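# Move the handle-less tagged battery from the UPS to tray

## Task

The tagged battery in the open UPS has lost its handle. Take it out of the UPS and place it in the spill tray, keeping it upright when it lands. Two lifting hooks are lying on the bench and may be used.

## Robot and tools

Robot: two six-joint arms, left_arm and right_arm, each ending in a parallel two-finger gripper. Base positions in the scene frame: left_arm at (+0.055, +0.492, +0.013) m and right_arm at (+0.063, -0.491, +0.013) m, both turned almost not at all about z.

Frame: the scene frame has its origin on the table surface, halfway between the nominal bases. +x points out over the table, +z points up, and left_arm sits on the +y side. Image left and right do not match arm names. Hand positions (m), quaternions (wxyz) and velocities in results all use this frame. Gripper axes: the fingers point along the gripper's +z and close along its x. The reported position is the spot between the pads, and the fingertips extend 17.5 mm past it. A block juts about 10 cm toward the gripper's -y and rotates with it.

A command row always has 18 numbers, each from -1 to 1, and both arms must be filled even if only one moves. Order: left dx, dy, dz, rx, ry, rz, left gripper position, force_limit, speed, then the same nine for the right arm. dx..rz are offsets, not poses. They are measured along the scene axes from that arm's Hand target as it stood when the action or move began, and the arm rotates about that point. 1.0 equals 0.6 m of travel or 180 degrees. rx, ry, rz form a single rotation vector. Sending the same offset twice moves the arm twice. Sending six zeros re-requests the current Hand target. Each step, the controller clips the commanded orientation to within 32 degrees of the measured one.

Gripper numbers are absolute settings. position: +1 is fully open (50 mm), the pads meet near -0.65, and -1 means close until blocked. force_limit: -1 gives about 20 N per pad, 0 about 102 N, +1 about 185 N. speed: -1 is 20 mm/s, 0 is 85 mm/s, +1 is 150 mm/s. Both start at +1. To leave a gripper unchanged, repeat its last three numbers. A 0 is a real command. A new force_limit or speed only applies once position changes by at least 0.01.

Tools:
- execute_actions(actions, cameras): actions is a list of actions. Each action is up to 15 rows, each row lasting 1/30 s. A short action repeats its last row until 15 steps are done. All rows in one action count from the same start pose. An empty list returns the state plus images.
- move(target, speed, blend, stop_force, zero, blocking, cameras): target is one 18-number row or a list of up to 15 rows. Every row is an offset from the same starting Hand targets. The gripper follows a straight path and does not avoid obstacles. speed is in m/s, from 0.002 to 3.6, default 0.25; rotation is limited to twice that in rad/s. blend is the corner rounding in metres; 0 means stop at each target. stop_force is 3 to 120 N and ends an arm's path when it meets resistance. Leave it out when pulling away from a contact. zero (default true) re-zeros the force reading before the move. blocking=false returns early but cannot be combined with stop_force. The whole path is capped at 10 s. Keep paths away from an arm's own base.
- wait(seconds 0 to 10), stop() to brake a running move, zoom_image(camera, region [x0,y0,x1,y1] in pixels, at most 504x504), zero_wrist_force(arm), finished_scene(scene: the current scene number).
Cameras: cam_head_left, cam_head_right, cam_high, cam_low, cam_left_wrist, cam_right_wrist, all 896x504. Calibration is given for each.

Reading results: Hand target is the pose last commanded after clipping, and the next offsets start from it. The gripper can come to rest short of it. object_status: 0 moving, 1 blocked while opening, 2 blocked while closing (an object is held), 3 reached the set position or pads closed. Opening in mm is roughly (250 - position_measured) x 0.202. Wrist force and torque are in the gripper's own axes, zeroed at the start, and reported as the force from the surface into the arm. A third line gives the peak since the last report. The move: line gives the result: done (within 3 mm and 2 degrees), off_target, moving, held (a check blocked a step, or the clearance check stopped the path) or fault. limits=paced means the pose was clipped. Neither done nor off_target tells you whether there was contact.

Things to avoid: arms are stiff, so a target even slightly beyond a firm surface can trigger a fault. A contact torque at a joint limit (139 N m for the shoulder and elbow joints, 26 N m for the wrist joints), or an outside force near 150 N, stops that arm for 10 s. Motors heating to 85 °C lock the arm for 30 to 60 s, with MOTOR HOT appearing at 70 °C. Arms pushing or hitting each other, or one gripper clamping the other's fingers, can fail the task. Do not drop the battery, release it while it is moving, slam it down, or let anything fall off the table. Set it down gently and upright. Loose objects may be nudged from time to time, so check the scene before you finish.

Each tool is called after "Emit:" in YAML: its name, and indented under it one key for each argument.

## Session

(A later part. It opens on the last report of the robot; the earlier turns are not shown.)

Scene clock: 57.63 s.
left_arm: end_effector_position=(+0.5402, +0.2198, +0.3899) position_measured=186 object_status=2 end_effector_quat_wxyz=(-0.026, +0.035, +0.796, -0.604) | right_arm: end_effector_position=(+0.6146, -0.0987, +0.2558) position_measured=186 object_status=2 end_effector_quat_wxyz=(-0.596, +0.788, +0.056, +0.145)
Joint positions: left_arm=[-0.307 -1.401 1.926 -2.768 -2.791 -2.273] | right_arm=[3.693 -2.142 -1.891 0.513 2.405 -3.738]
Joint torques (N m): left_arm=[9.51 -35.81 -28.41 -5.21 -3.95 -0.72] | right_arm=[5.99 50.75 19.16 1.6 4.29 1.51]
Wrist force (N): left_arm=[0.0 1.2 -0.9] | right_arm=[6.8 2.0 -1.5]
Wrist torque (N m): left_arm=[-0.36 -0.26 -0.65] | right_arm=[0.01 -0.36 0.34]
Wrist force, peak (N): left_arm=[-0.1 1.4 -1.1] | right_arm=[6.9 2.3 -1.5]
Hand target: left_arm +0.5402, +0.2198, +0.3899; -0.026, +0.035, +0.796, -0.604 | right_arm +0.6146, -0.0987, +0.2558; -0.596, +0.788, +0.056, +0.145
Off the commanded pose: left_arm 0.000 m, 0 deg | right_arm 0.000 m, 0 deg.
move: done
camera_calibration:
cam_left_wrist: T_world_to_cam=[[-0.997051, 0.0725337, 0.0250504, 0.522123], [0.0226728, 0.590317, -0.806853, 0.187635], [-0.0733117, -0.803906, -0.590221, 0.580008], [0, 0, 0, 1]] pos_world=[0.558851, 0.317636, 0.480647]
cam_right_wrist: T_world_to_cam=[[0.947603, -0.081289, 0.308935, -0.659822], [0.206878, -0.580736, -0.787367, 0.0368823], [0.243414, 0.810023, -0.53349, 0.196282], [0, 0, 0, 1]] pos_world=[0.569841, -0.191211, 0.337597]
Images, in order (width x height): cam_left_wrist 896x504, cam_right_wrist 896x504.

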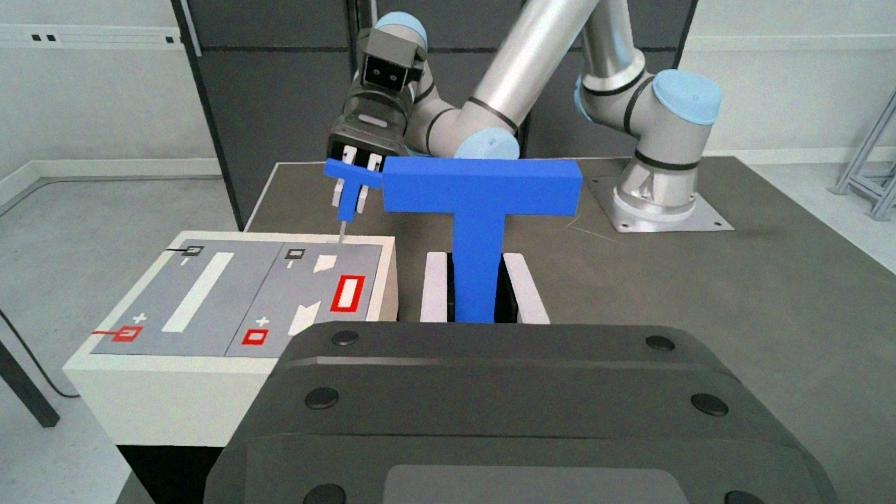

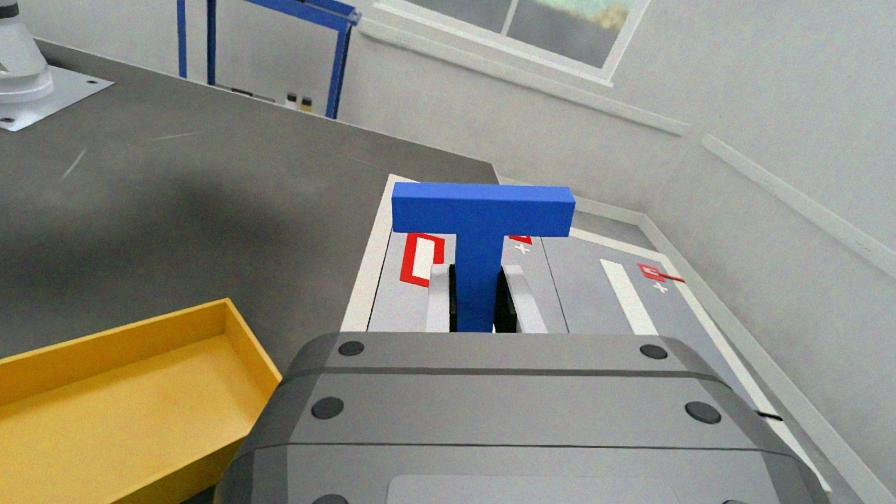

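Emit:
move:
  target: [-0.06,0.0,0,0,0,0,-1,-0.5,-0.5,0.0,0,-0.004,0,0,0,-1,-0.5,-0.5]
  speed: 0.04
  stop_force: 5

Emit:
move:
  target:
    - [0,0,0,0,0,0,-1,-0.5,-0.5,0.0,0,0,0,0,0,-0.2,-0.5,-0.9]
    - [0,0,0,0,0,0,-1,-0.5,-0.5,-0.015,-0.165,0.04,0,0,0,-0.2,-0.5,-0.9]
  speed: 0.1
  cameras: ["cam_high","cam_left_wrist","cam_right_wrist"]

Emit:
zoom_image:
  camera: "cam_left_wrist"
  region: [270, 130, 410, 270]

Emit:
zoom_image:
  camera: "cam_high"
  region: [375, 190, 435, 250]

Scene clock: 60.43 s.
left_arm: end_effector_position=(+0.5042, +0.2198, +0.3899) position_measured=186 object_status=2 end_effector_quat_wxyz=(-0.026, +0.035, +0.796, -0.604) | right_arm: end_effector_position=(+0.6146, -0.0987, +0.2557) position_measured=186 object_status=2 end_effector_quat_wxyz=(-0.596, +0.788, +0.056, +0.145)
Joint positions: left_arm=[-0.331 -1.471 2.019 -2.841 -2.775 -2.326] | right_arm=[3.693 -2.143 -1.891 0.513 2.405 -3.738]
Joint torques (N m): left_arm=[10.55 -16.81 -32.33 -0.74 -4.22 1.44] | right_arm=[-3.75 54.04 20.22 1.44 2.47 1.94]
Wrist force (N): left_arm=[0.2 1.0 -0.8] | right_arm=[9.8 -0.4 -3.3]
Wrist torque (N m): left_arm=[-0.39 -0.30 -0.56] | right_arm=[0.00 -0.33 0.23]
Wrist force, peak (N): left_arm=[-0.9 1.3 -0.9] | right_arm=[10.3 -0.7 -3.5]
Hand target: left_arm +0.5042, +0.2198, +0.3899; -0.026, +0.035, +0.796, -0.604 | right_arm +0.6146, -0.0987, +0.2557; -0.596, +0.788, +0.056, +0.145 (not the last commanded pose)
Off the commanded pose: left_arm 0.000 m, 0 deg | right_arm 0.002 m, 0 deg.
move: contact (right_arm)

Scene clock: 62.30 s.
left_arm: end_effector_position=(+0.5042, +0.2198, +0.3899) position_measured=186 object_status=2 end_effector_quat_wxyz=(-0.026, +0.035, +0.796, -0.604) | right_arm: end_effector_position=(+0.6056, -0.1977, +0.2797) position_measured=182 object_status=3 end_effector_quat_wxyz=(-0.596, +0.788, +0.056, +0.145)
Joint positions: left_arm=[-0.331 -1.471 2.019 -2.841 -2.775 -2.326] | right_arm=[3.521 -2.03 -1.987 0.405 2.562 -3.853]
Joint torques (N m): left_arm=[10.92 -16.72 -31.17 -0.75 -4.15 1.48] | right_arm=[10.81 33.82 26.68 4.21 -1.96 2.58]
Wrist force (N): left_arm=[0.0 1.2 -0.9] | right_arm=[0.8 0.5 -3.2]
Wrist torque (N m): left_arm=[-0.36 -0.26 -0.56] | right_arm=[0.01 -0.33 -0.18]
Wrist force, peak (N): left_arm=[0.2 1.0 -1.3] | right_arm=[-0.8 7.6 10.0]
Hand target: left_arm +0.5042, +0.2198, +0.3899; -0.026, +0.035, +0.796, -0.604 | right_arm +0.6056, -0.1977, +0.2797; -0.596, +0.788, +0.056, +0.145
Off the commanded pose: left_arm 0.000 m, 0 deg | right_arm 0.000 m, 0 deg.
move: done
camera_calibration:
cam_left_wrist: T_world_to_cam=[[-0.997051, 0.0725337, 0.0250504, 0.48623], [0.0226728, 0.590317, -0.806853, 0.188451], [-0.0733117, -0.803906, -0.590221, 0.577369], [0, 0, 0, 1]] pos_world=[0.522851, 0.317636, 0.480647]
cam_right_wrist: T_world_to_cam=[[0.947824, -0.0810025, 0.308332, -0.666547], [0.206567, -0.580625, -0.78753, 0.000335617], [0.242817, 0.810131, -0.533598, 0.291822], [0, 0, 0, 1]] pos_world=[0.56084, -0.290211, 0.361498]
Images, in order (width x height): cam_high 896x504, cam_left_wrist 896x504, cam_right_wrist 896x504.

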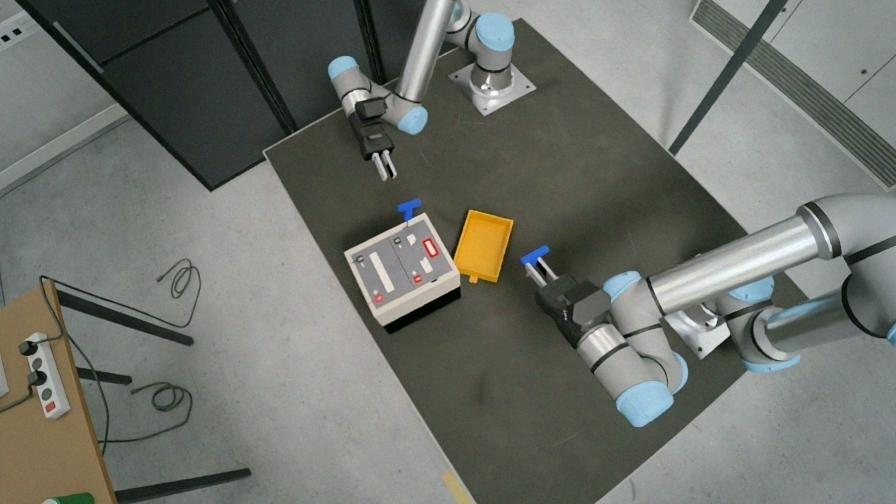

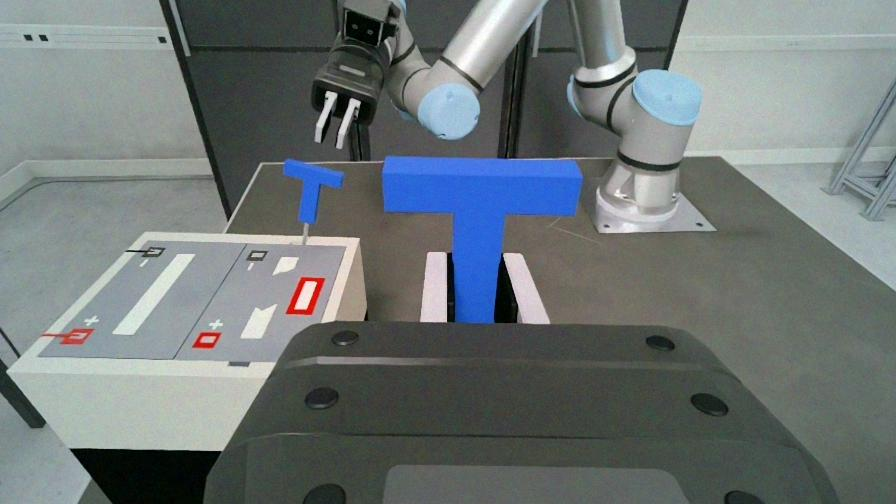

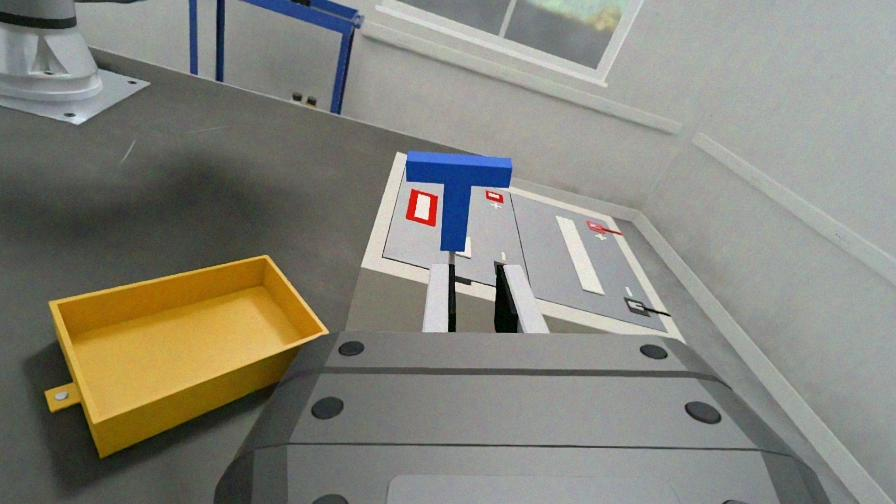

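Scaled by 3.600.

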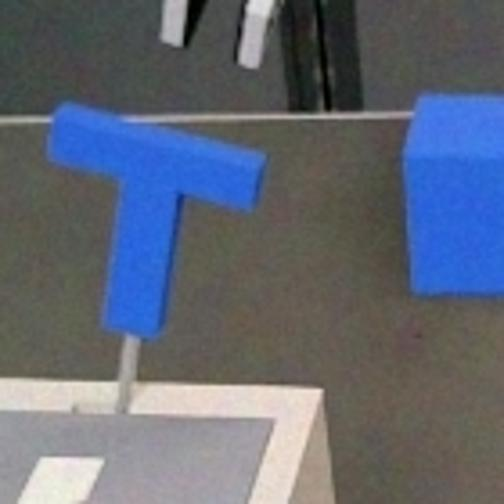

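Scaled by 8.400.

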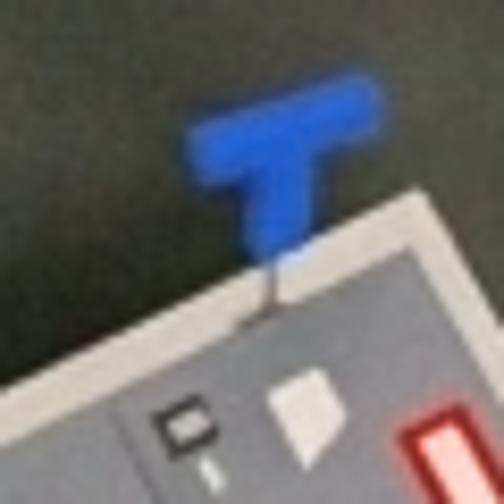

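Emit:
move:
  target: [0,0,0,0,0,0,-1,-0.5,-0.5,0,-0.07,0.25,0.0085,0.095,0,1,-0.5,1]
  speed: 0.4

Emit:
move:
  target: [0,0,0,0,0,0,-1,-0.5,-0.5,0,0,0,-0.415,0.037,0,1,-0.5,1]
  speed: 0.5

Emit:
move:
  target:
    - [0,0,0,0,0,0,-1,-0.5,-0.5,0,0,0,0,0,-0.5,1,-0.5,1]
    - [0,0,0,0,0,0,-1,-0.5,-0.5,0,0,0,0,0,-1,1,-0.5,1]
    - [0,0,0,0,0,0,-1,-0.5,-0.5,0,0.1,0,0,0,0.5,1,-0.5,1]
  speed: 0.6
  blend: [0.02,0.02,0]

Emit:
move:
  target: [0,0,0,0,0,0,-1,-0.5,-0.5,0,0,0,0.026,-0.1007,0,1,-0.5,1]
  cameras: ["all"]

Scene clock: 65.80 s.
left_arm: end_effector_position=(+0.5042, +0.2198, +0.3899) position_measured=186 object_status=2 end_effector_quat_wxyz=(-0.026, +0.035, +0.796, -0.604) | right_arm: end_effector_position=(+0.6056, -0.2397, +0.4296) position_measured=3 object_status=3 end_effector_quat_wxyz=(-0.608, +0.793, -0.035, +0.027)
Joint positions: left_arm=[-0.331 -1.471 2.019 -2.841 -2.775 -2.326] | right_arm=[3.424 -1.784 -1.813 -0.206 2.705 -3.756]
Joint torques (N m): left_arm=[11.31 -16.65 -31.77 -0.85 -4.22 1.45] | right_arm=[10.51 39.52 23.88 0.64 0.57 1.29]
Wrist force (N): left_arm=[0.1 1.2 -0.8] | right_arm=[1.0 1.0 -2.6]
Wrist torque (N m): left_arm=[-0.35 -0.27 -0.55] | right_arm=[0.08 -0.31 -0.16]
Wrist force, peak (N): left_arm=[0.3 1.5 -1.1] | right_arm=[1.0 -3.1 -4.8]
Hand target: left_arm +0.5042, +0.2198, +0.3899; -0.026, +0.035, +0.796, -0.604 | right_arm +0.6056, -0.2397, +0.4297; -0.608, +0.793, -0.035, +0.027
Off the commanded pose: left_arm 0.000 m, 0 deg | right_arm 0.000 m, 0 deg.
move: done

Scene clock: 67.70 s.
left_arm: end_effector_position=(+0.5042, +0.2198, +0.3899) position_measured=186 object_status=2 end_effector_quat_wxyz=(-0.026, +0.035, +0.796, -0.604) | right_arm: end_effector_position=(+0.6056, -0.2396, +0.4297) position_measured=3 object_status=3 end_effector_quat_wxyz=(+0.000, +0.999, -0.044, +0.000)
Joint positions: left_arm=[-0.331 -1.471 2.019 -2.841 -2.775 -2.326] | right_arm=[3.82 -1.82 -1.059 -1.834 1.57 -3.964]
Joint torques (N m): left_arm=[10.72 -16.75 -31.56 -0.87 -4.16 1.46] | right_arm=[-8.19 38.8 28.07 1.8 -1.58 -2.15]
Wrist force (N): left_arm=[0.0 0.9 -1.0] | right_arm=[0.4 -1.5 -1.3]
Wrist torque (N m): left_arm=[-0.41 -0.26 -0.55] | right_arm=[-0.16 -0.23 0.00]
Wrist force, peak (N): left_arm=[0.0 1.4 -1.0] | right_arm=[1.6 1.8 -3.0]
Hand target: left_arm +0.5042, +0.2198, +0.3899; -0.026, +0.035, +0.796, -0.604 | right_arm +0.6056, -0.2397, +0.4297; +0.000, +0.999, -0.044, +0.000
Off the commanded pose: left_arm 0.000 m, 0 deg | right_arm 0.000 m, 0 deg.
move: done

Scene clock: 72.27 s.
left_arm: end_effector_position=(+0.5042, +0.2198, +0.3899) position_measured=186 object_status=2 end_effector_quat_wxyz=(-0.026, +0.035, +0.796, -0.604) | right_arm: end_effector_position=(+0.6056, -0.1796, +0.4297) position_measured=3 object_status=3 end_effector_quat_wxyz=(+0.000, +0.738, +0.675, +0.000)
Joint positions: left_arm=[-0.331 -1.471 2.019 -2.841 -2.775 -2.326] | right_arm=[3.897 -1.895 -0.96 -1.856 1.57 0.825]
Joint torques (N m): left_arm=[11.21 -16.77 -31.85 -0.84 -4.14 1.52] | right_arm=[-10.56 52.25 16.23 3.49 -0.98 1.3]
Wrist force (N): left_arm=[-0.2 1.1 -0.8] | right_arm=[0.5 -1.4 -1.5]
Wrist torque (N m): left_arm=[-0.36 -0.23 -0.55] | right_arm=[-0.13 -0.24 0.00]
Wrist force, peak (N): left_arm=[-0.3 1.4 -0.9] | right_arm=[-0.1 -3.0 -1.2]
Hand target: left_arm +0.5042, +0.2198, +0.3899; -0.026, +0.035, +0.796, -0.604 | right_arm +0.6056, -0.1797, +0.4297; +0.000, +0.738, +0.675, +0.000
Off the commanded pose: left_arm 0.000 m, 0 deg | right_arm 0.000 m, 0 deg.
move: done

Scene clock: 73.43 s.
left_arm: end_effector_position=(+0.5042, +0.2198, +0.3899) position_measured=186 object_status=2 end_effector_quat_wxyz=(-0.026, +0.035, +0.796, -0.604) | right_arm: end_effector_position=(+0.6056, -0.1796, +0.4297) position_measured=3 object_status=3 end_effector_quat_wxyz=(+0.077, +0.728, +0.666, +0.144)
Joint positions: left_arm=[-0.331 -1.471 2.019 -2.841 -2.775 -2.326] | right_arm=[3.969 -1.676 -1.339 -1.417 1.4 0.873]
Joint torques (N m): left_arm=[10.74 -16.84 -31.99 -0.92 -4.04 1.44] | right_arm=[-12.2 38.33 19.45 5.17 0.37 -2.97]
Wrist force (N): left_arm=[0.2 1.0 -0.7] | right_arm=[-0.1 -2.4 -1.3]
Wrist torque (N m): left_arm=[-0.39 -0.28 -0.56] | right_arm=[-0.22 -0.13 -0.07]
Wrist force, peak (N): left_arm=[-0.1 1.5 -0.9] | right_arm=[-0.7 -3.0 -1.4]
Hand target: left_arm +0.5042, +0.2198, +0.3899; -0.026, +0.035, +0.796, -0.604 | right_arm +0.6056, -0.1797, +0.4297; +0.077, +0.728, +0.666, +0.144
Off the commanded pose: left_arm 0.000 m, 0 deg | right_arm 0.000 m, 0 deg.
move: done
camera_calibration:
cam_left_wrist: T_world_to_cam=[[-0.997051, 0.0725337, 0.0250504, 0.48623], [0.0226728, 0.590317, -0.806853, 0.188451], [-0.0733117, -0.803906, -0.590221, 0.577369], [0, 0, 0, 1]] pos_world=[0.522851, 0.317636, 0.480647]
cam_right_wrist: T_world_to_cam=[[0.0579829, 0.992948, 0.103402, 0.108396], [0.7955, -0.108534, 0.596154, -0.737402], [0.603173, 0.0476897, -0.796183, 0.114908], [0, 0, 0, 1]] pos_world=[0.511009, -0.193145, 0.519885]

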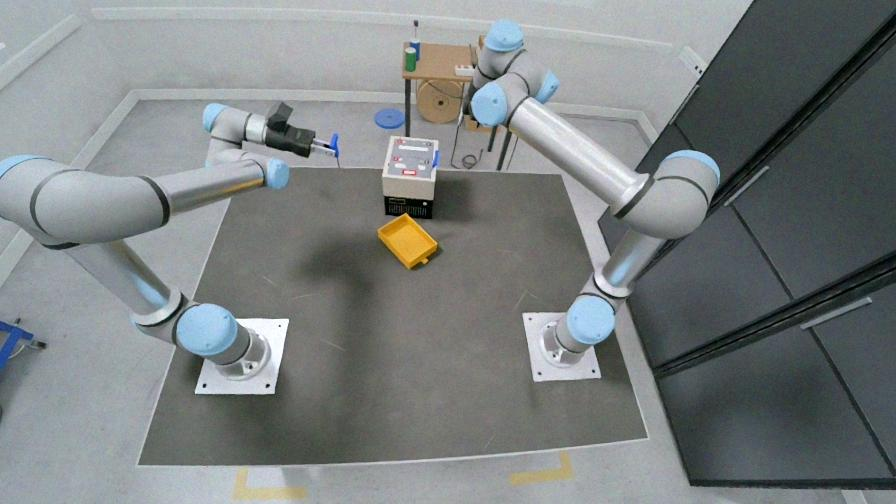

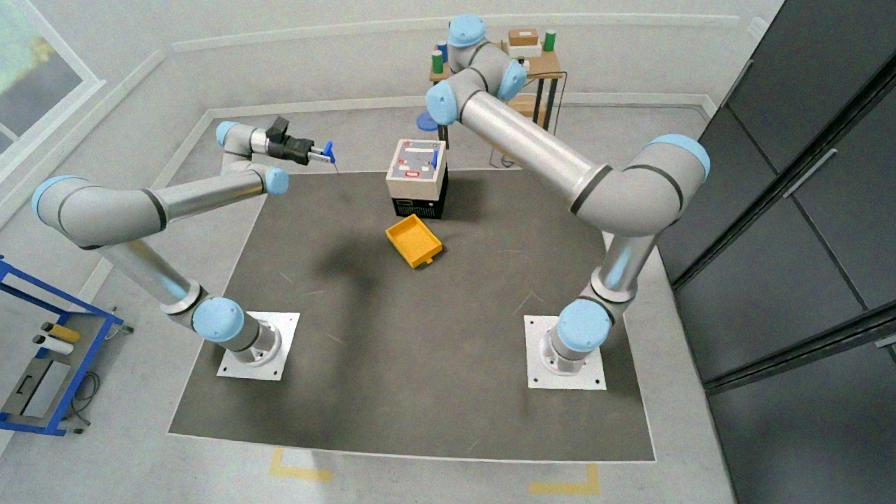

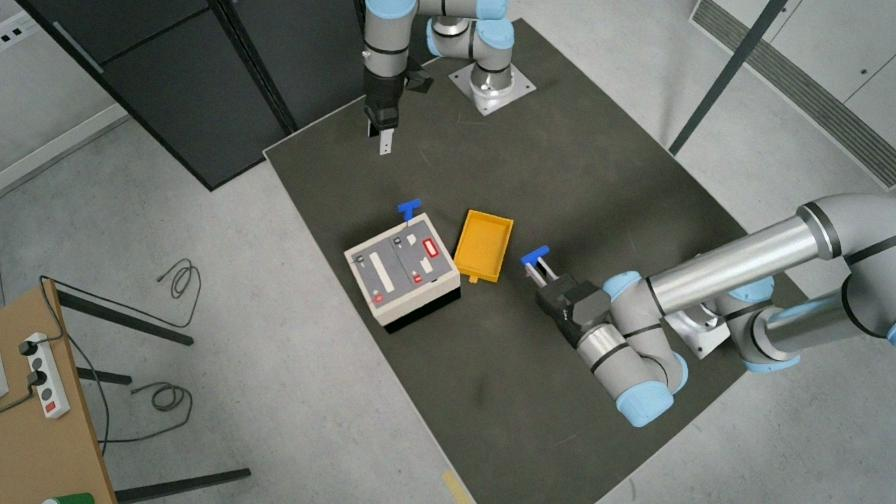

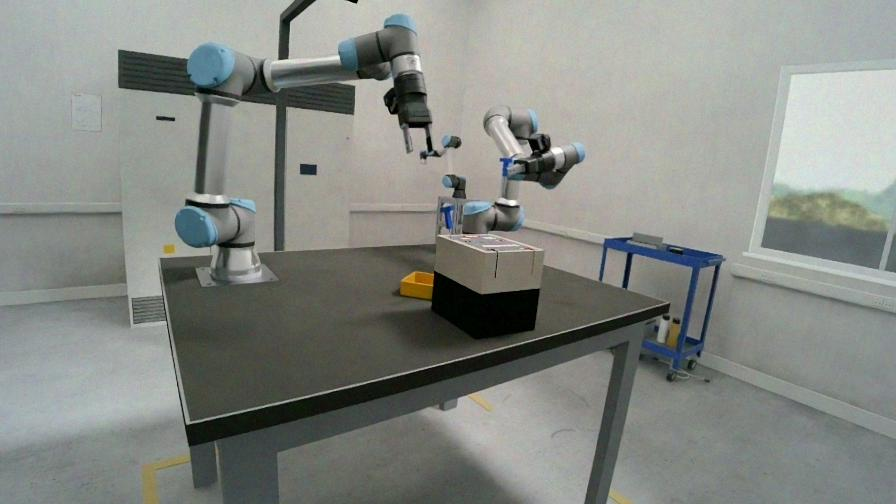

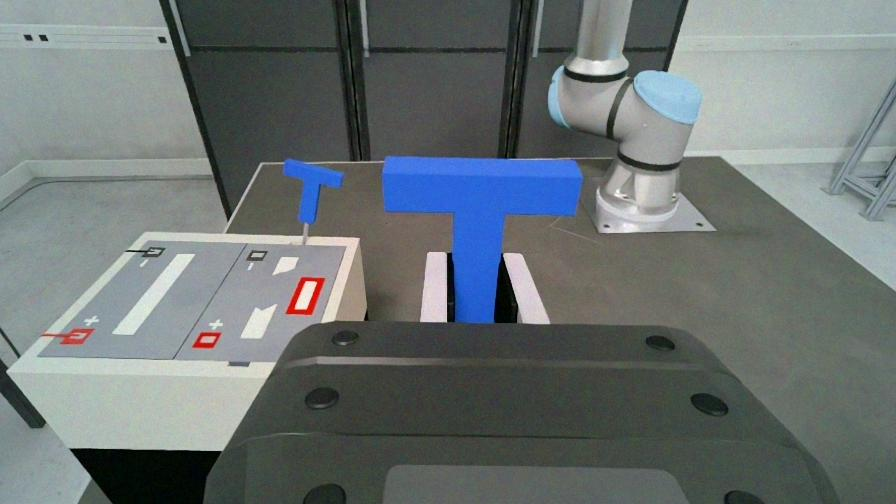

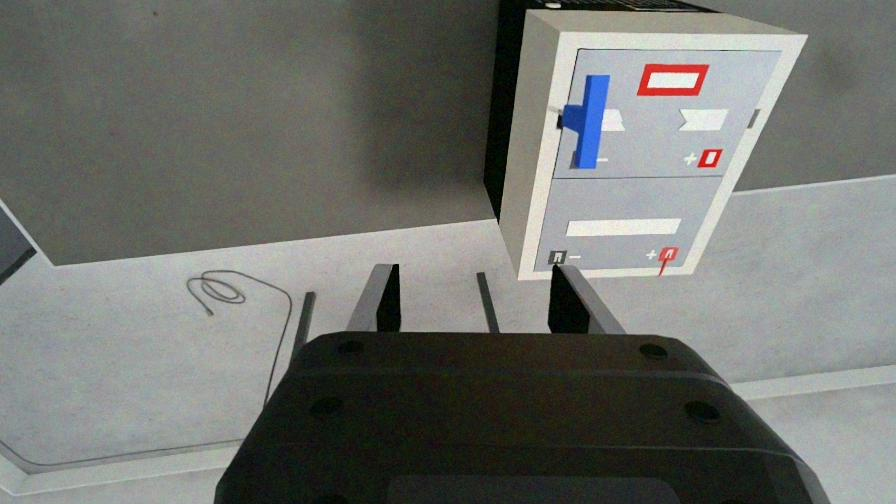

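Emit:
move:
  target: [0,0,0,0,0,0,-1,-0.5,-0.5,-0.0203,0.142,-0.166,0,0,0,1,-0.5,1]
  cameras: ["cam_left_wrist","cam_right_wrist"]

Scene clock: 75.23 s.
left_arm: end_effector_position=(+0.5042, +0.2198, +0.3899) position_measured=186 object_status=2 end_effector_quat_wxyz=(-0.026, +0.035, +0.796, -0.604) | right_arm: end_effector_position=(+0.5934, -0.0945, +0.3302) position_measured=3 object_status=3 end_effector_quat_wxyz=(+0.077, +0.728, +0.666, +0.144)
Joint positions: left_arm=[-0.331 -1.471 2.019 -2.841 -2.775 -2.326] | right_arm=[4.086 -1.771 -1.477 -1.205 1.369 0.988]
Joint torques (N m): left_arm=[10.71 -17.3 -31.22 -1.08 -4.2 1.41] | right_arm=[-8.05 36.31 29.21 3.77 2.13 -2.06]
Wrist force (N): left_arm=[0.0 0.9 -1.0] | right_arm=[0.1 -2.1 -1.3]
Wrist torque (N m): left_arm=[-0.41 -0.26 -0.56] | right_arm=[-0.18 -0.17 -0.01]
Wrist force, peak (N): left_arm=[0.3 1.3 -1.0] | right_arm=[1.7 -3.8 1.3]
Hand target: left_arm +0.5042, +0.2198, +0.3899; -0.026, +0.035, +0.796, -0.604 | right_arm +0.5934, -0.0945, +0.3301; +0.077, +0.728, +0.666, +0.144
Off the commanded pose: left_arm 0.000 m, 0 deg | right_arm 0.000 m, 0 deg.
move: done
camera_calibration:
cam_left_wrist: T_world_to_cam=[[-0.997051, 0.0725337, 0.0250504, 0.48623], [0.0226728, 0.590317, -0.806853, 0.188451], [-0.0733117, -0.803906, -0.590221, 0.577369], [0, 0, 0, 1]] pos_world=[0.522851, 0.317636, 0.480647]
cam_right_wrist: T_world_to_cam=[[0.0580254, 0.992952, 0.103338, 0.0349029], [0.795362, -0.10854, 0.596338, -0.659172], [0.603351, 0.0475882, -0.796055, 0.0386942], [0, 0, 0, 1]] pos_world=[0.498909, -0.108045, 0.420285]
Images, in order (width x height): cam_left_wrist 896x504, cam_right_wrist 896x504.

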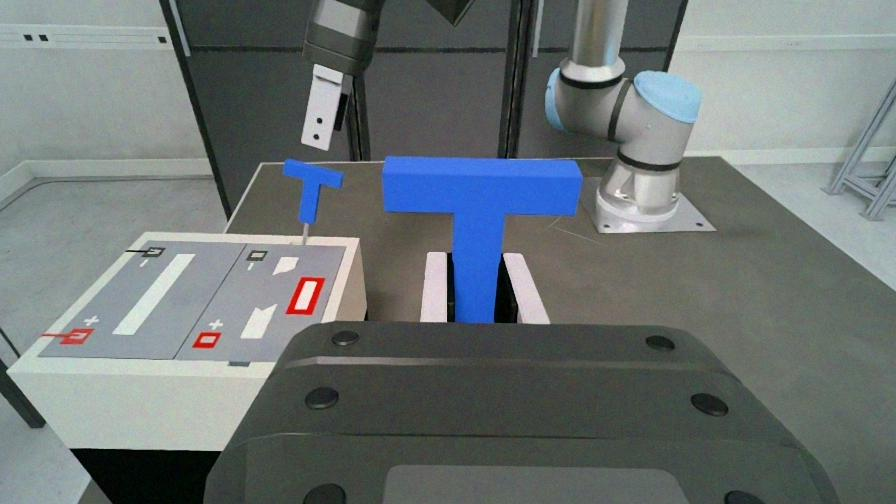

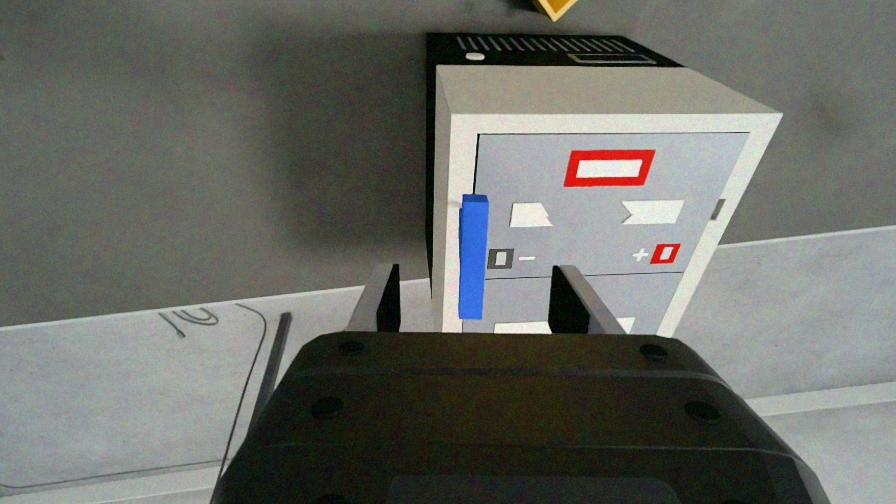

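Emit:
move:
  target: [0,0,0,0,0,0,-1,-0.5,-0.5,0.031,0.0083,-0.095,0,0,0,1,-0.5,1]
  speed: 0.06
  stop_force: 6

Emit:
move:
  target: [0,0,0,0,0,0,-1,-0.5,-0.5,0,0,0,0,0,0,-1,0,-0.8]
  cameras: ["cam_left_wrist","cam_right_wrist"]

Scene clock: 77.87 s.
left_arm: end_effector_position=(+0.5042, +0.2198, +0.3899) position_measured=186 object_status=2 end_effector_quat_wxyz=(-0.026, +0.035, +0.796, -0.604) | right_arm: end_effector_position=(+0.6120, -0.0895, +0.2731) position_measured=3 object_status=3 end_effector_quat_wxyz=(+0.077, +0.728, +0.666, +0.144)
Joint positions: left_arm=[-0.331 -1.471 2.019 -2.841 -2.775 -2.326] | right_arm=[4.066 -1.837 -1.544 -1.068 1.374 0.968]
Joint torques (N m): left_arm=[10.67 -17.06 -31.86 -1.08 -4.08 1.38] | right_arm=[11.06 49.57 36.23 3.77 -1.64 1.52]
Wrist force (N): left_arm=[0.1 1.3 -0.8] | right_arm=[0.1 -2.1 -1.3]
Wrist torque (N m): left_arm=[-0.35 -0.27 -0.56] | right_arm=[-0.19 -0.17 -0.01]
Wrist force, peak (N): left_arm=[0.2 1.2 -1.1] | right_arm=[0.2 -2.4 -1.9]
Hand target: left_arm +0.5042, +0.2198, +0.3899; -0.026, +0.035, +0.796, -0.604 | right_arm +0.6120, -0.0895, +0.2731; +0.077, +0.728, +0.666, +0.144
Off the commanded pose: left_arm 0.000 m, 0 deg | right_arm 0.000 m, 0 deg.
move: done

Scene clock: 79.30 s.
left_arm: end_effector_position=(+0.5042, +0.2198, +0.3899) position_measured=186 object_status=2 end_effector_quat_wxyz=(-0.026, +0.035, +0.796, -0.604) | right_arm: end_effector_position=(+0.6120, -0.0894, +0.2731) position_measured=204 object_status=2 end_effector_quat_wxyz=(+0.077, +0.728, +0.666, +0.144)
Joint positions: left_arm=[-0.331 -1.471 2.019 -2.841 -2.775 -2.326] | right_arm=[4.066 -1.837 -1.544 -1.068 1.374 0.968]
Joint torques (N m): left_arm=[10.55 -16.85 -31.47 -1.08 -4.21 1.33] | right_arm=[-0.72 49.94 32.18 0.42 -3.47 1.68]
Wrist force (N): left_arm=[-0.1 1.0 -0.6] | right_arm=[14.4 -1.7 7.6]
Wrist torque (N m): left_arm=[-0.39 -0.24 -0.55] | right_arm=[-0.26 0.37 0.02]
Wrist force, peak (N): left_arm=[-0.1 1.8 -0.7] | right_arm=[15.0 -1.5 7.5]
Hand target: left_arm +0.5042, +0.2198, +0.3899; -0.026, +0.035, +0.796, -0.604 | right_arm +0.6120, -0.0895, +0.2731; +0.077, +0.728, +0.666, +0.144
Off the commanded pose: left_arm 0.000 m, 0 deg | right_arm 0.000 m, 0 deg.
move: done
camera_calibration:
cam_left_wrist: T_world_to_cam=[[-0.997051, 0.0725337, 0.0250504, 0.48623], [0.0226728, 0.590317, -0.806853, 0.188451], [-0.0733117, -0.803906, -0.590221, 0.577369], [0, 0, 0, 1]] pos_world=[0.522851, 0.317636, 0.480647]
cam_right_wrist: T_world_to_cam=[[0.0579897, 0.992931, 0.103559, 0.0346849], [0.795368, -0.108644, 0.59631, -0.639436], [0.603346, 0.0477878, -0.796046, -0.0181212], [0, 0, 0, 1]] pos_world=[0.517509, -0.103045, 0.363285]
Images, in order (width x height): cam_left_wrist 896x504, cam_right_wrist 896x504.

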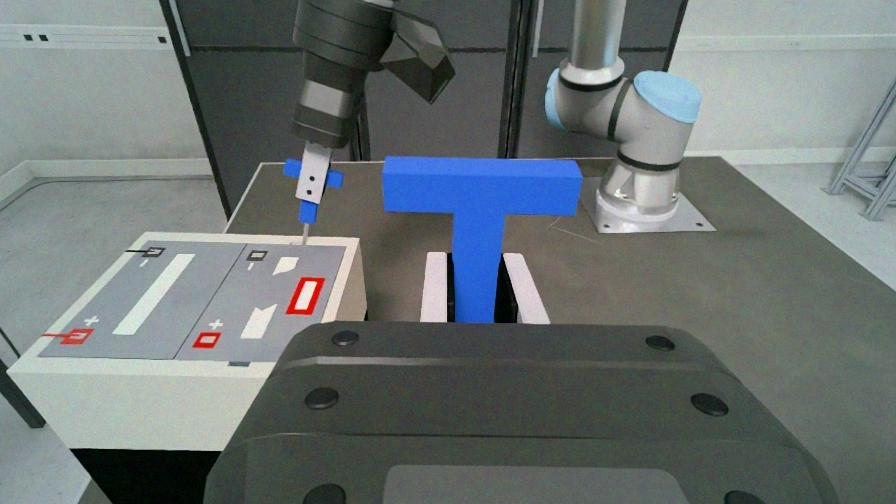

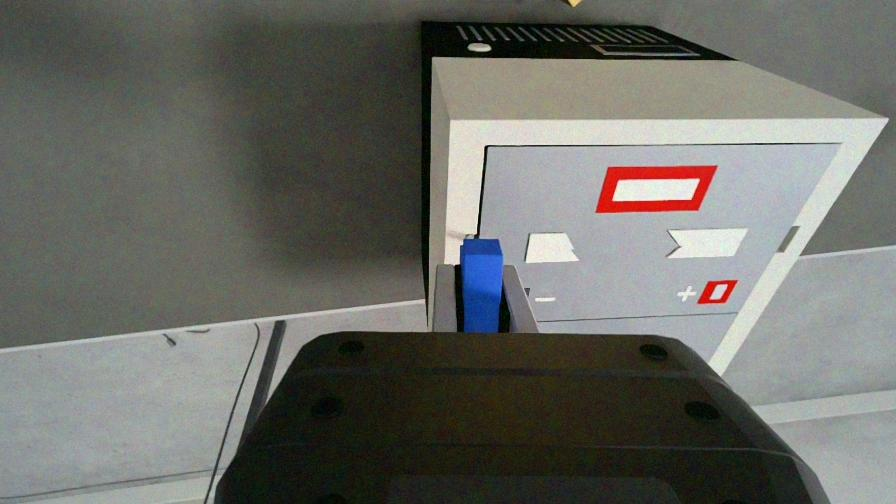

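Emit:
move:
  target:
    - [0,0,0,0,0,0,-1,-0.5,-0.5,0,0,0.005,0,0,0,-1,0,-0.8]
    - [0,0,0,0,0,0,-1,-0.5,-0.5,0.041,0.012,0.0133,-0.026,0.1007,0,-1,0,-0.8]
  speed: 0.05
  cameras: ["cam_left_wrist","cam_right_wrist"]

Emit:
zoom_image:
  camera: "cam_left_wrist"
  region: [270, 150, 370, 270]

Emit:
zoom_image:
  camera: "cam_right_wrist"
  region: [420, 150, 560, 330]

Scene clock: 84.20 s.
left_arm: end_effector_position=(+0.5042, +0.2198, +0.3899) position_measured=186 object_status=2 end_effector_quat_wxyz=(-0.026, +0.035, +0.796, -0.604) | right_arm: end_effector_position=(+0.6367, -0.0824, +0.2810) position_measured=204 object_status=2 end_effector_quat_wxyz=(+0.000, +0.738, +0.675, +0.000)
Joint positions: left_arm=[-0.331 -1.471 2.019 -2.841 -2.775 -2.326] | right_arm=[3.97 -2.061 -1.106 -1.545 1.57 0.899]
Joint torques (N m): left_arm=[10.59 -16.87 -30.95 -1.08 -4.07 1.26] | right_arm=[8.76 58.88 17.18 4.63 -2.88 0.88]
Wrist force (N): left_arm=[0.3 1.1 -1.0] | right_arm=[-0.8 -1.6 -0.4]
Wrist torque (N m): left_arm=[-0.38 -0.30 -0.56] | right_arm=[-0.15 -0.02 -0.01]
Wrist force, peak (N): left_arm=[-0.1 1.3 -1.1] | right_arm=[22.3 -0.6 44.6]
Hand target: left_arm +0.5042, +0.2198, +0.3899; -0.026, +0.035, +0.796, -0.604 | right_arm +0.6366, -0.0823, +0.2811; +0.000, +0.738, +0.675, +0.000
Off the commanded pose: left_arm 0.000 m, 0 deg | right_arm 0.000 m, 0 deg.
move: done
camera_calibration:
cam_left_wrist: T_world_to_cam=[[-0.997051, 0.0725337, 0.0250504, 0.48623], [0.0226728, 0.590317, -0.806853, 0.188451], [-0.0733117, -0.803906, -0.590221, 0.577369], [0, 0, 0, 1]] pos_world=[0.522851, 0.317636, 0.480647]
cam_right_wrist: T_world_to_cam=[[0.0746281, 0.997211, 0.000354357, 0.0442113], [0.942702, -0.0706646, 0.326068, -0.677707], [0.325184, -0.0239998, -0.945346, 0.186119], [0, 0, 0, 1]] pos_world=[0.575053, -0.0875111, 0.39691]
Images, in order (width x height): cam_left_wrist 896x504, cam_right_wrist 896x504.

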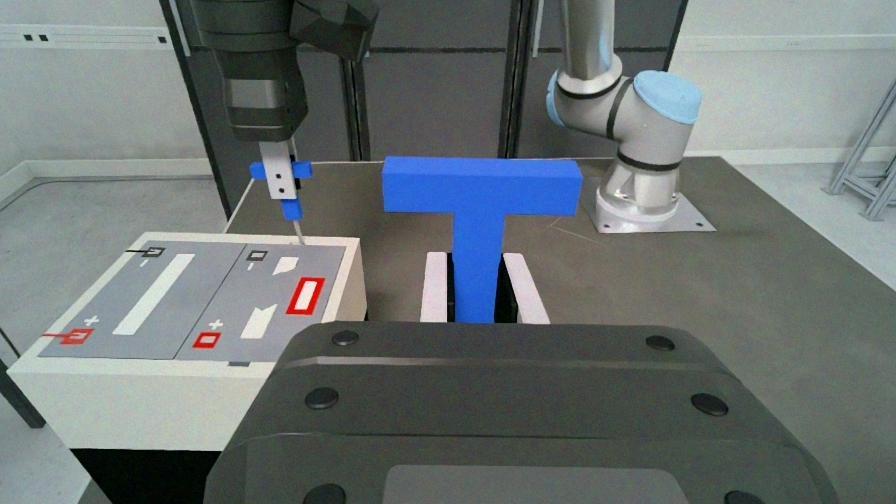

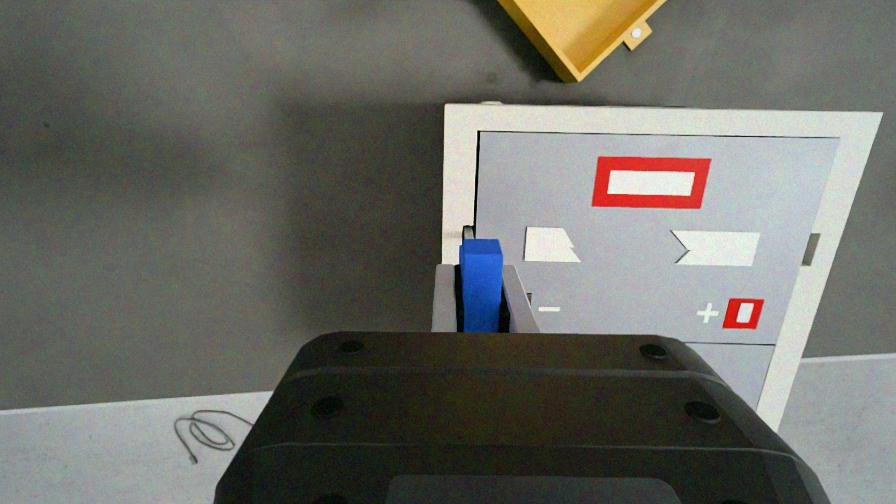

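Scaled by 4.200.

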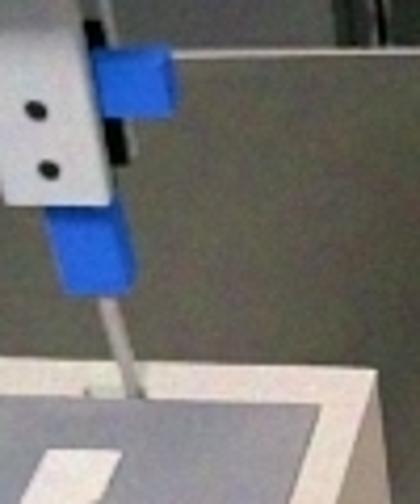

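Scaled by 2.800.

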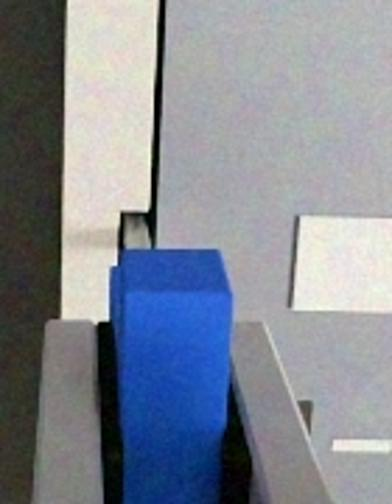

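Emit:
move:
  target: [0,0,0,0,0,0,-1,-0.5,-0.5,-0.0055,0.0005,0.0,-0.003,-0.033,0,-1,0,-0.8]
  speed: 0.05
  cameras: ["cam_left_wrist","cam_right_wrist"]

Emit:
zoom_image:
  camera: "cam_left_wrist"
  region: [270, 150, 370, 270]

Emit:
zoom_image:
  camera: "cam_right_wrist"
  region: [420, 150, 560, 330]

Scene clock: 86.57 s.
left_arm: end_effector_position=(+0.5042, +0.2198, +0.3899) position_measured=186 object_status=2 end_effector_quat_wxyz=(-0.026, +0.035, +0.796, -0.604) | right_arm: end_effector_position=(+0.6332, -0.0819, +0.2811) position_measured=204 object_status=2 end_effector_quat_wxyz=(+0.039, +0.737, +0.674, +0.035) end_effector_velocity=(-0.001, +0.001, +0.000) end_effector_angular_velocity=(+0.002, +0.006, +0.001)
Joint positions: left_arm=[-0.331 -1.471 2.019 -2.841 -2.775 -2.326] | right_arm=[4.006 -2.003 -1.211 -1.435 1.486 0.932]
Joint velocities: left_arm=[within noise] | right_arm=[-0.001 -0.002 0.004 -0.005 0.005 -0.001]
Joint torques (N m): left_arm=[10.25 -17.31 -31.29 -1.25 -4.12 1.27] | right_arm=[-10.91 43 37.59 1.07 2.33 -1.39]
Wrist force (N): left_arm=[-0.1 0.8 -0.6] | right_arm=[-0.6 -2.2 -0.1]
Wrist torque (N m): left_arm=[-0.43 -0.25 -0.55] | right_arm=[-0.20 -0.06 -0.09]
Wrist force, peak (N): left_arm=[-0.2 1.5 -1.0] | right_arm=[-0.7 -2.2 -0.6]
Hand target: left_arm +0.5042, +0.2198, +0.3899; -0.026, +0.035, +0.796, -0.604 | right_arm +0.6333, -0.0820, +0.2811; +0.039, +0.737, +0.674, +0.035
Off the commanded pose: left_arm 0.000 m, 0 deg | right_arm 0.000 m, 0 deg.
move: done
camera_calibration:
cam_left_wrist: T_world_to_cam=[[-0.997051, 0.0725337, 0.0250504, 0.48623], [0.0226728, 0.590317, -0.806853, 0.188451], [-0.0733117, -0.803906, -0.590221, 0.577369], [0, 0, 0, 1]] pos_world=[0.522851, 0.317636, 0.480647]
cam_right_wrist: T_world_to_cam=[[0.0745967, 0.997213, -0.00150113, 0.0444952], [0.903694, -0.0669644, 0.42291, -0.676678], [0.421631, -0.0329043, -0.90617, 0.114456], [0, 0, 0, 1]] pos_world=[0.559933, -0.0859184, 0.389958]
Images, in order (width x height): cam_left_wrist 896x504, cam_right_wrist 896x504.

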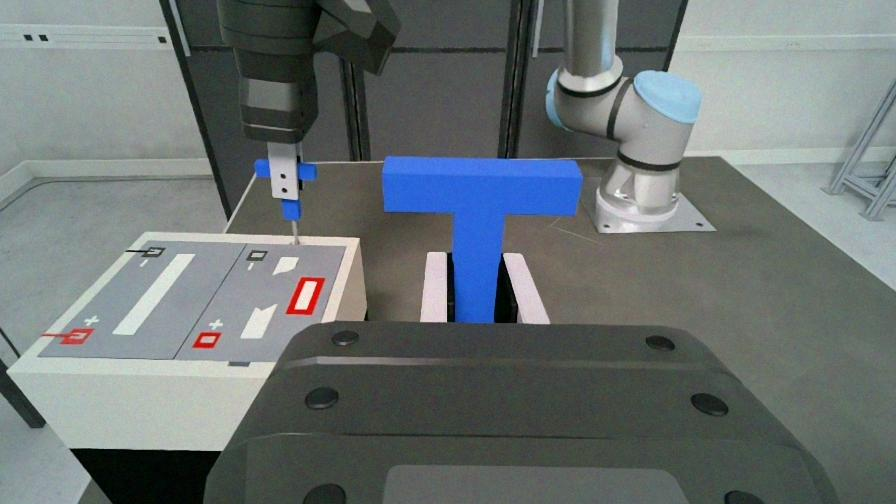

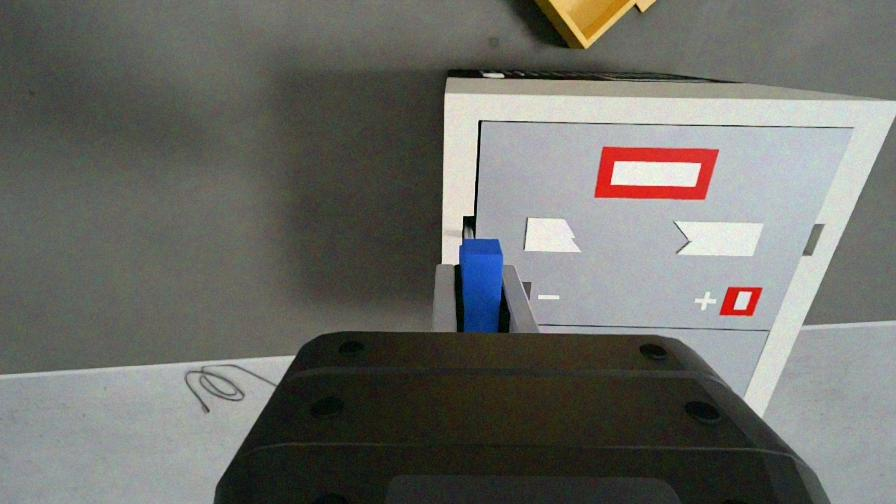

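Scaled by 4.200.

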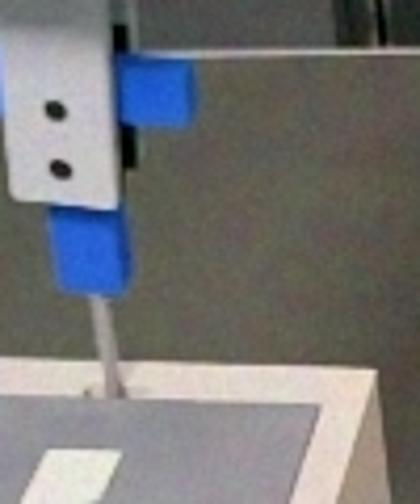

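Scaled by 2.800.

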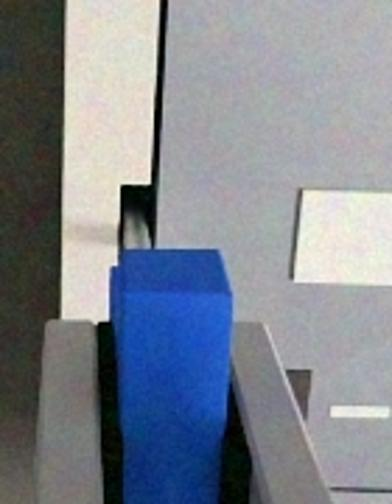

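Emit:
move:
  target:
    - [0,0,0,0,0,0,-1,-0.5,-0.5,0,0,0,0,0,0.25,-1,0,-0.8]
    - [0,0,0,0,0,0,-1,-0.5,-0.5,0,0,0,0,0,0.5,-1,0,-0.8]
  speed: 0.25
  cameras: ["cam_left_wrist","cam_right_wrist"]

Emit:
zoom_image:
  camera: "cam_left_wrist"
  region: [270, 150, 370, 270]

Emit:
zoom_image:
  camera: "cam_right_wrist"
  region: [380, 150, 600, 340]

Scene clock: 92.03 s.
left_arm: end_effector_position=(+0.5042, +0.2198, +0.3899) position_measured=186 object_status=2 end_effector_quat_wxyz=(-0.026, +0.035, +0.796, -0.604) | right_arm: end_effector_position=(+0.6334, -0.0820, +0.2811) position_measured=204 object_status=2 end_effector_quat_wxyz=(+0.002, +0.045, +0.998, +0.052)
Joint positions: left_arm=[-0.331 -1.471 2.019 -2.841 -2.775 -2.326] | right_arm=[3.949 -2.011 -1.204 -1.416 1.638 -0.691]
Joint torques (N m): left_arm=[10.35 -16.85 -31.45 -1.26 -4.13 1.3] | right_arm=[9.87 58.24 17.24 7.24 2.02 -1.65]
Wrist force (N): left_arm=[0.2 1.1 -0.8] | right_arm=[-6.5 -15.9 -3.6]
Wrist torque (N m): left_arm=[-0.38 -0.30 -0.55] | right_arm=[1.04 -0.57 -0.09]
Wrist force, peak (N): left_arm=[0.0 1.4 -1.1] | right_arm=[-20.4 -15.3 -1.3]
Hand target: left_arm +0.5042, +0.2198, +0.3899; -0.026, +0.035, +0.796, -0.604 | right_arm +0.6333, -0.0820, +0.2811; +0.002, +0.044, +0.998, +0.052
Off the commanded pose: left_arm 0.000 m, 0 deg | right_arm 0.000 m, 0 deg.
move: done
camera_calibration:
cam_left_wrist: T_world_to_cam=[[-0.997051, 0.0725337, 0.0250504, 0.48623], [0.0226728, 0.590317, -0.806853, 0.188451], [-0.0733117, -0.803906, -0.590221, 0.577369], [0, 0, 0, 1]] pos_world=[0.522851, 0.317636, 0.480647]
cam_right_wrist: T_world_to_cam=[[-0.997186, 0.0749596, -0.00133884, 0.647785], [0.0673659, 0.903719, 0.422793, -0.0674929], [0.0329023, 0.421513, -0.906225, 0.397864], [0, 0, 0, 1]] pos_world=[0.637418, -0.155268, 0.389957]
Images, in order (width x height): cam_left_wrist 896x504, cam_right_wrist 896x504.

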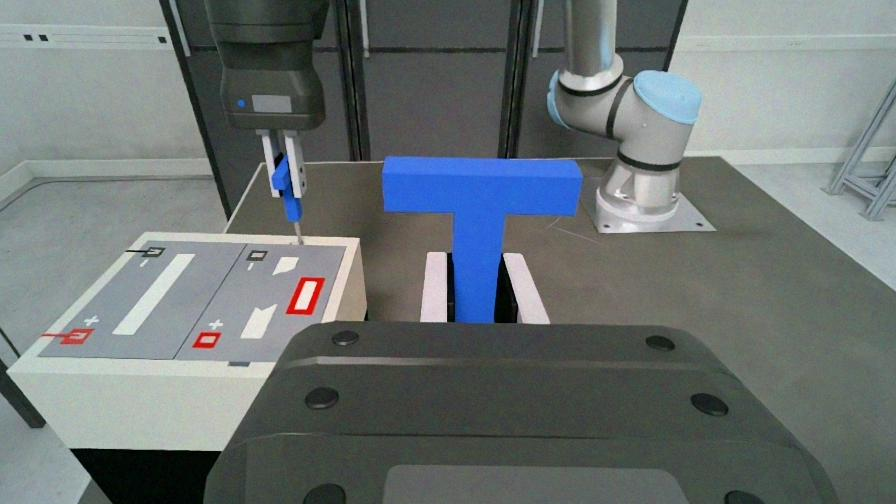

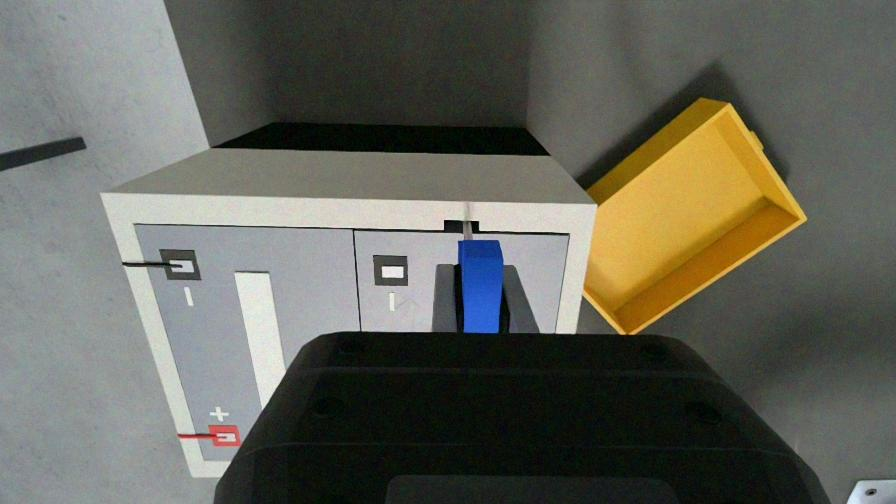

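Scaled by 4.200.

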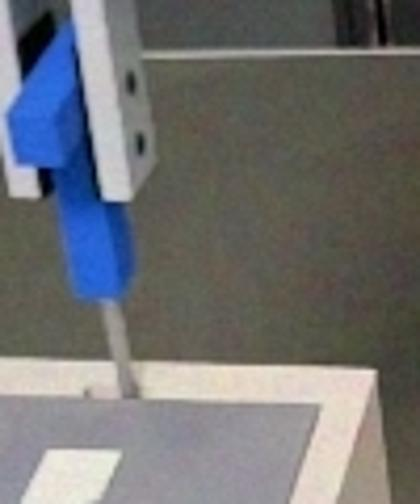

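Scaled by 2.291.

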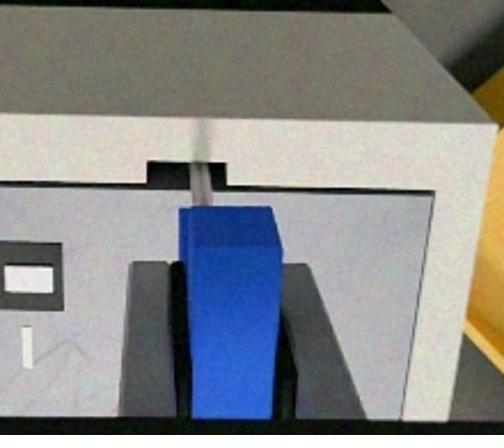

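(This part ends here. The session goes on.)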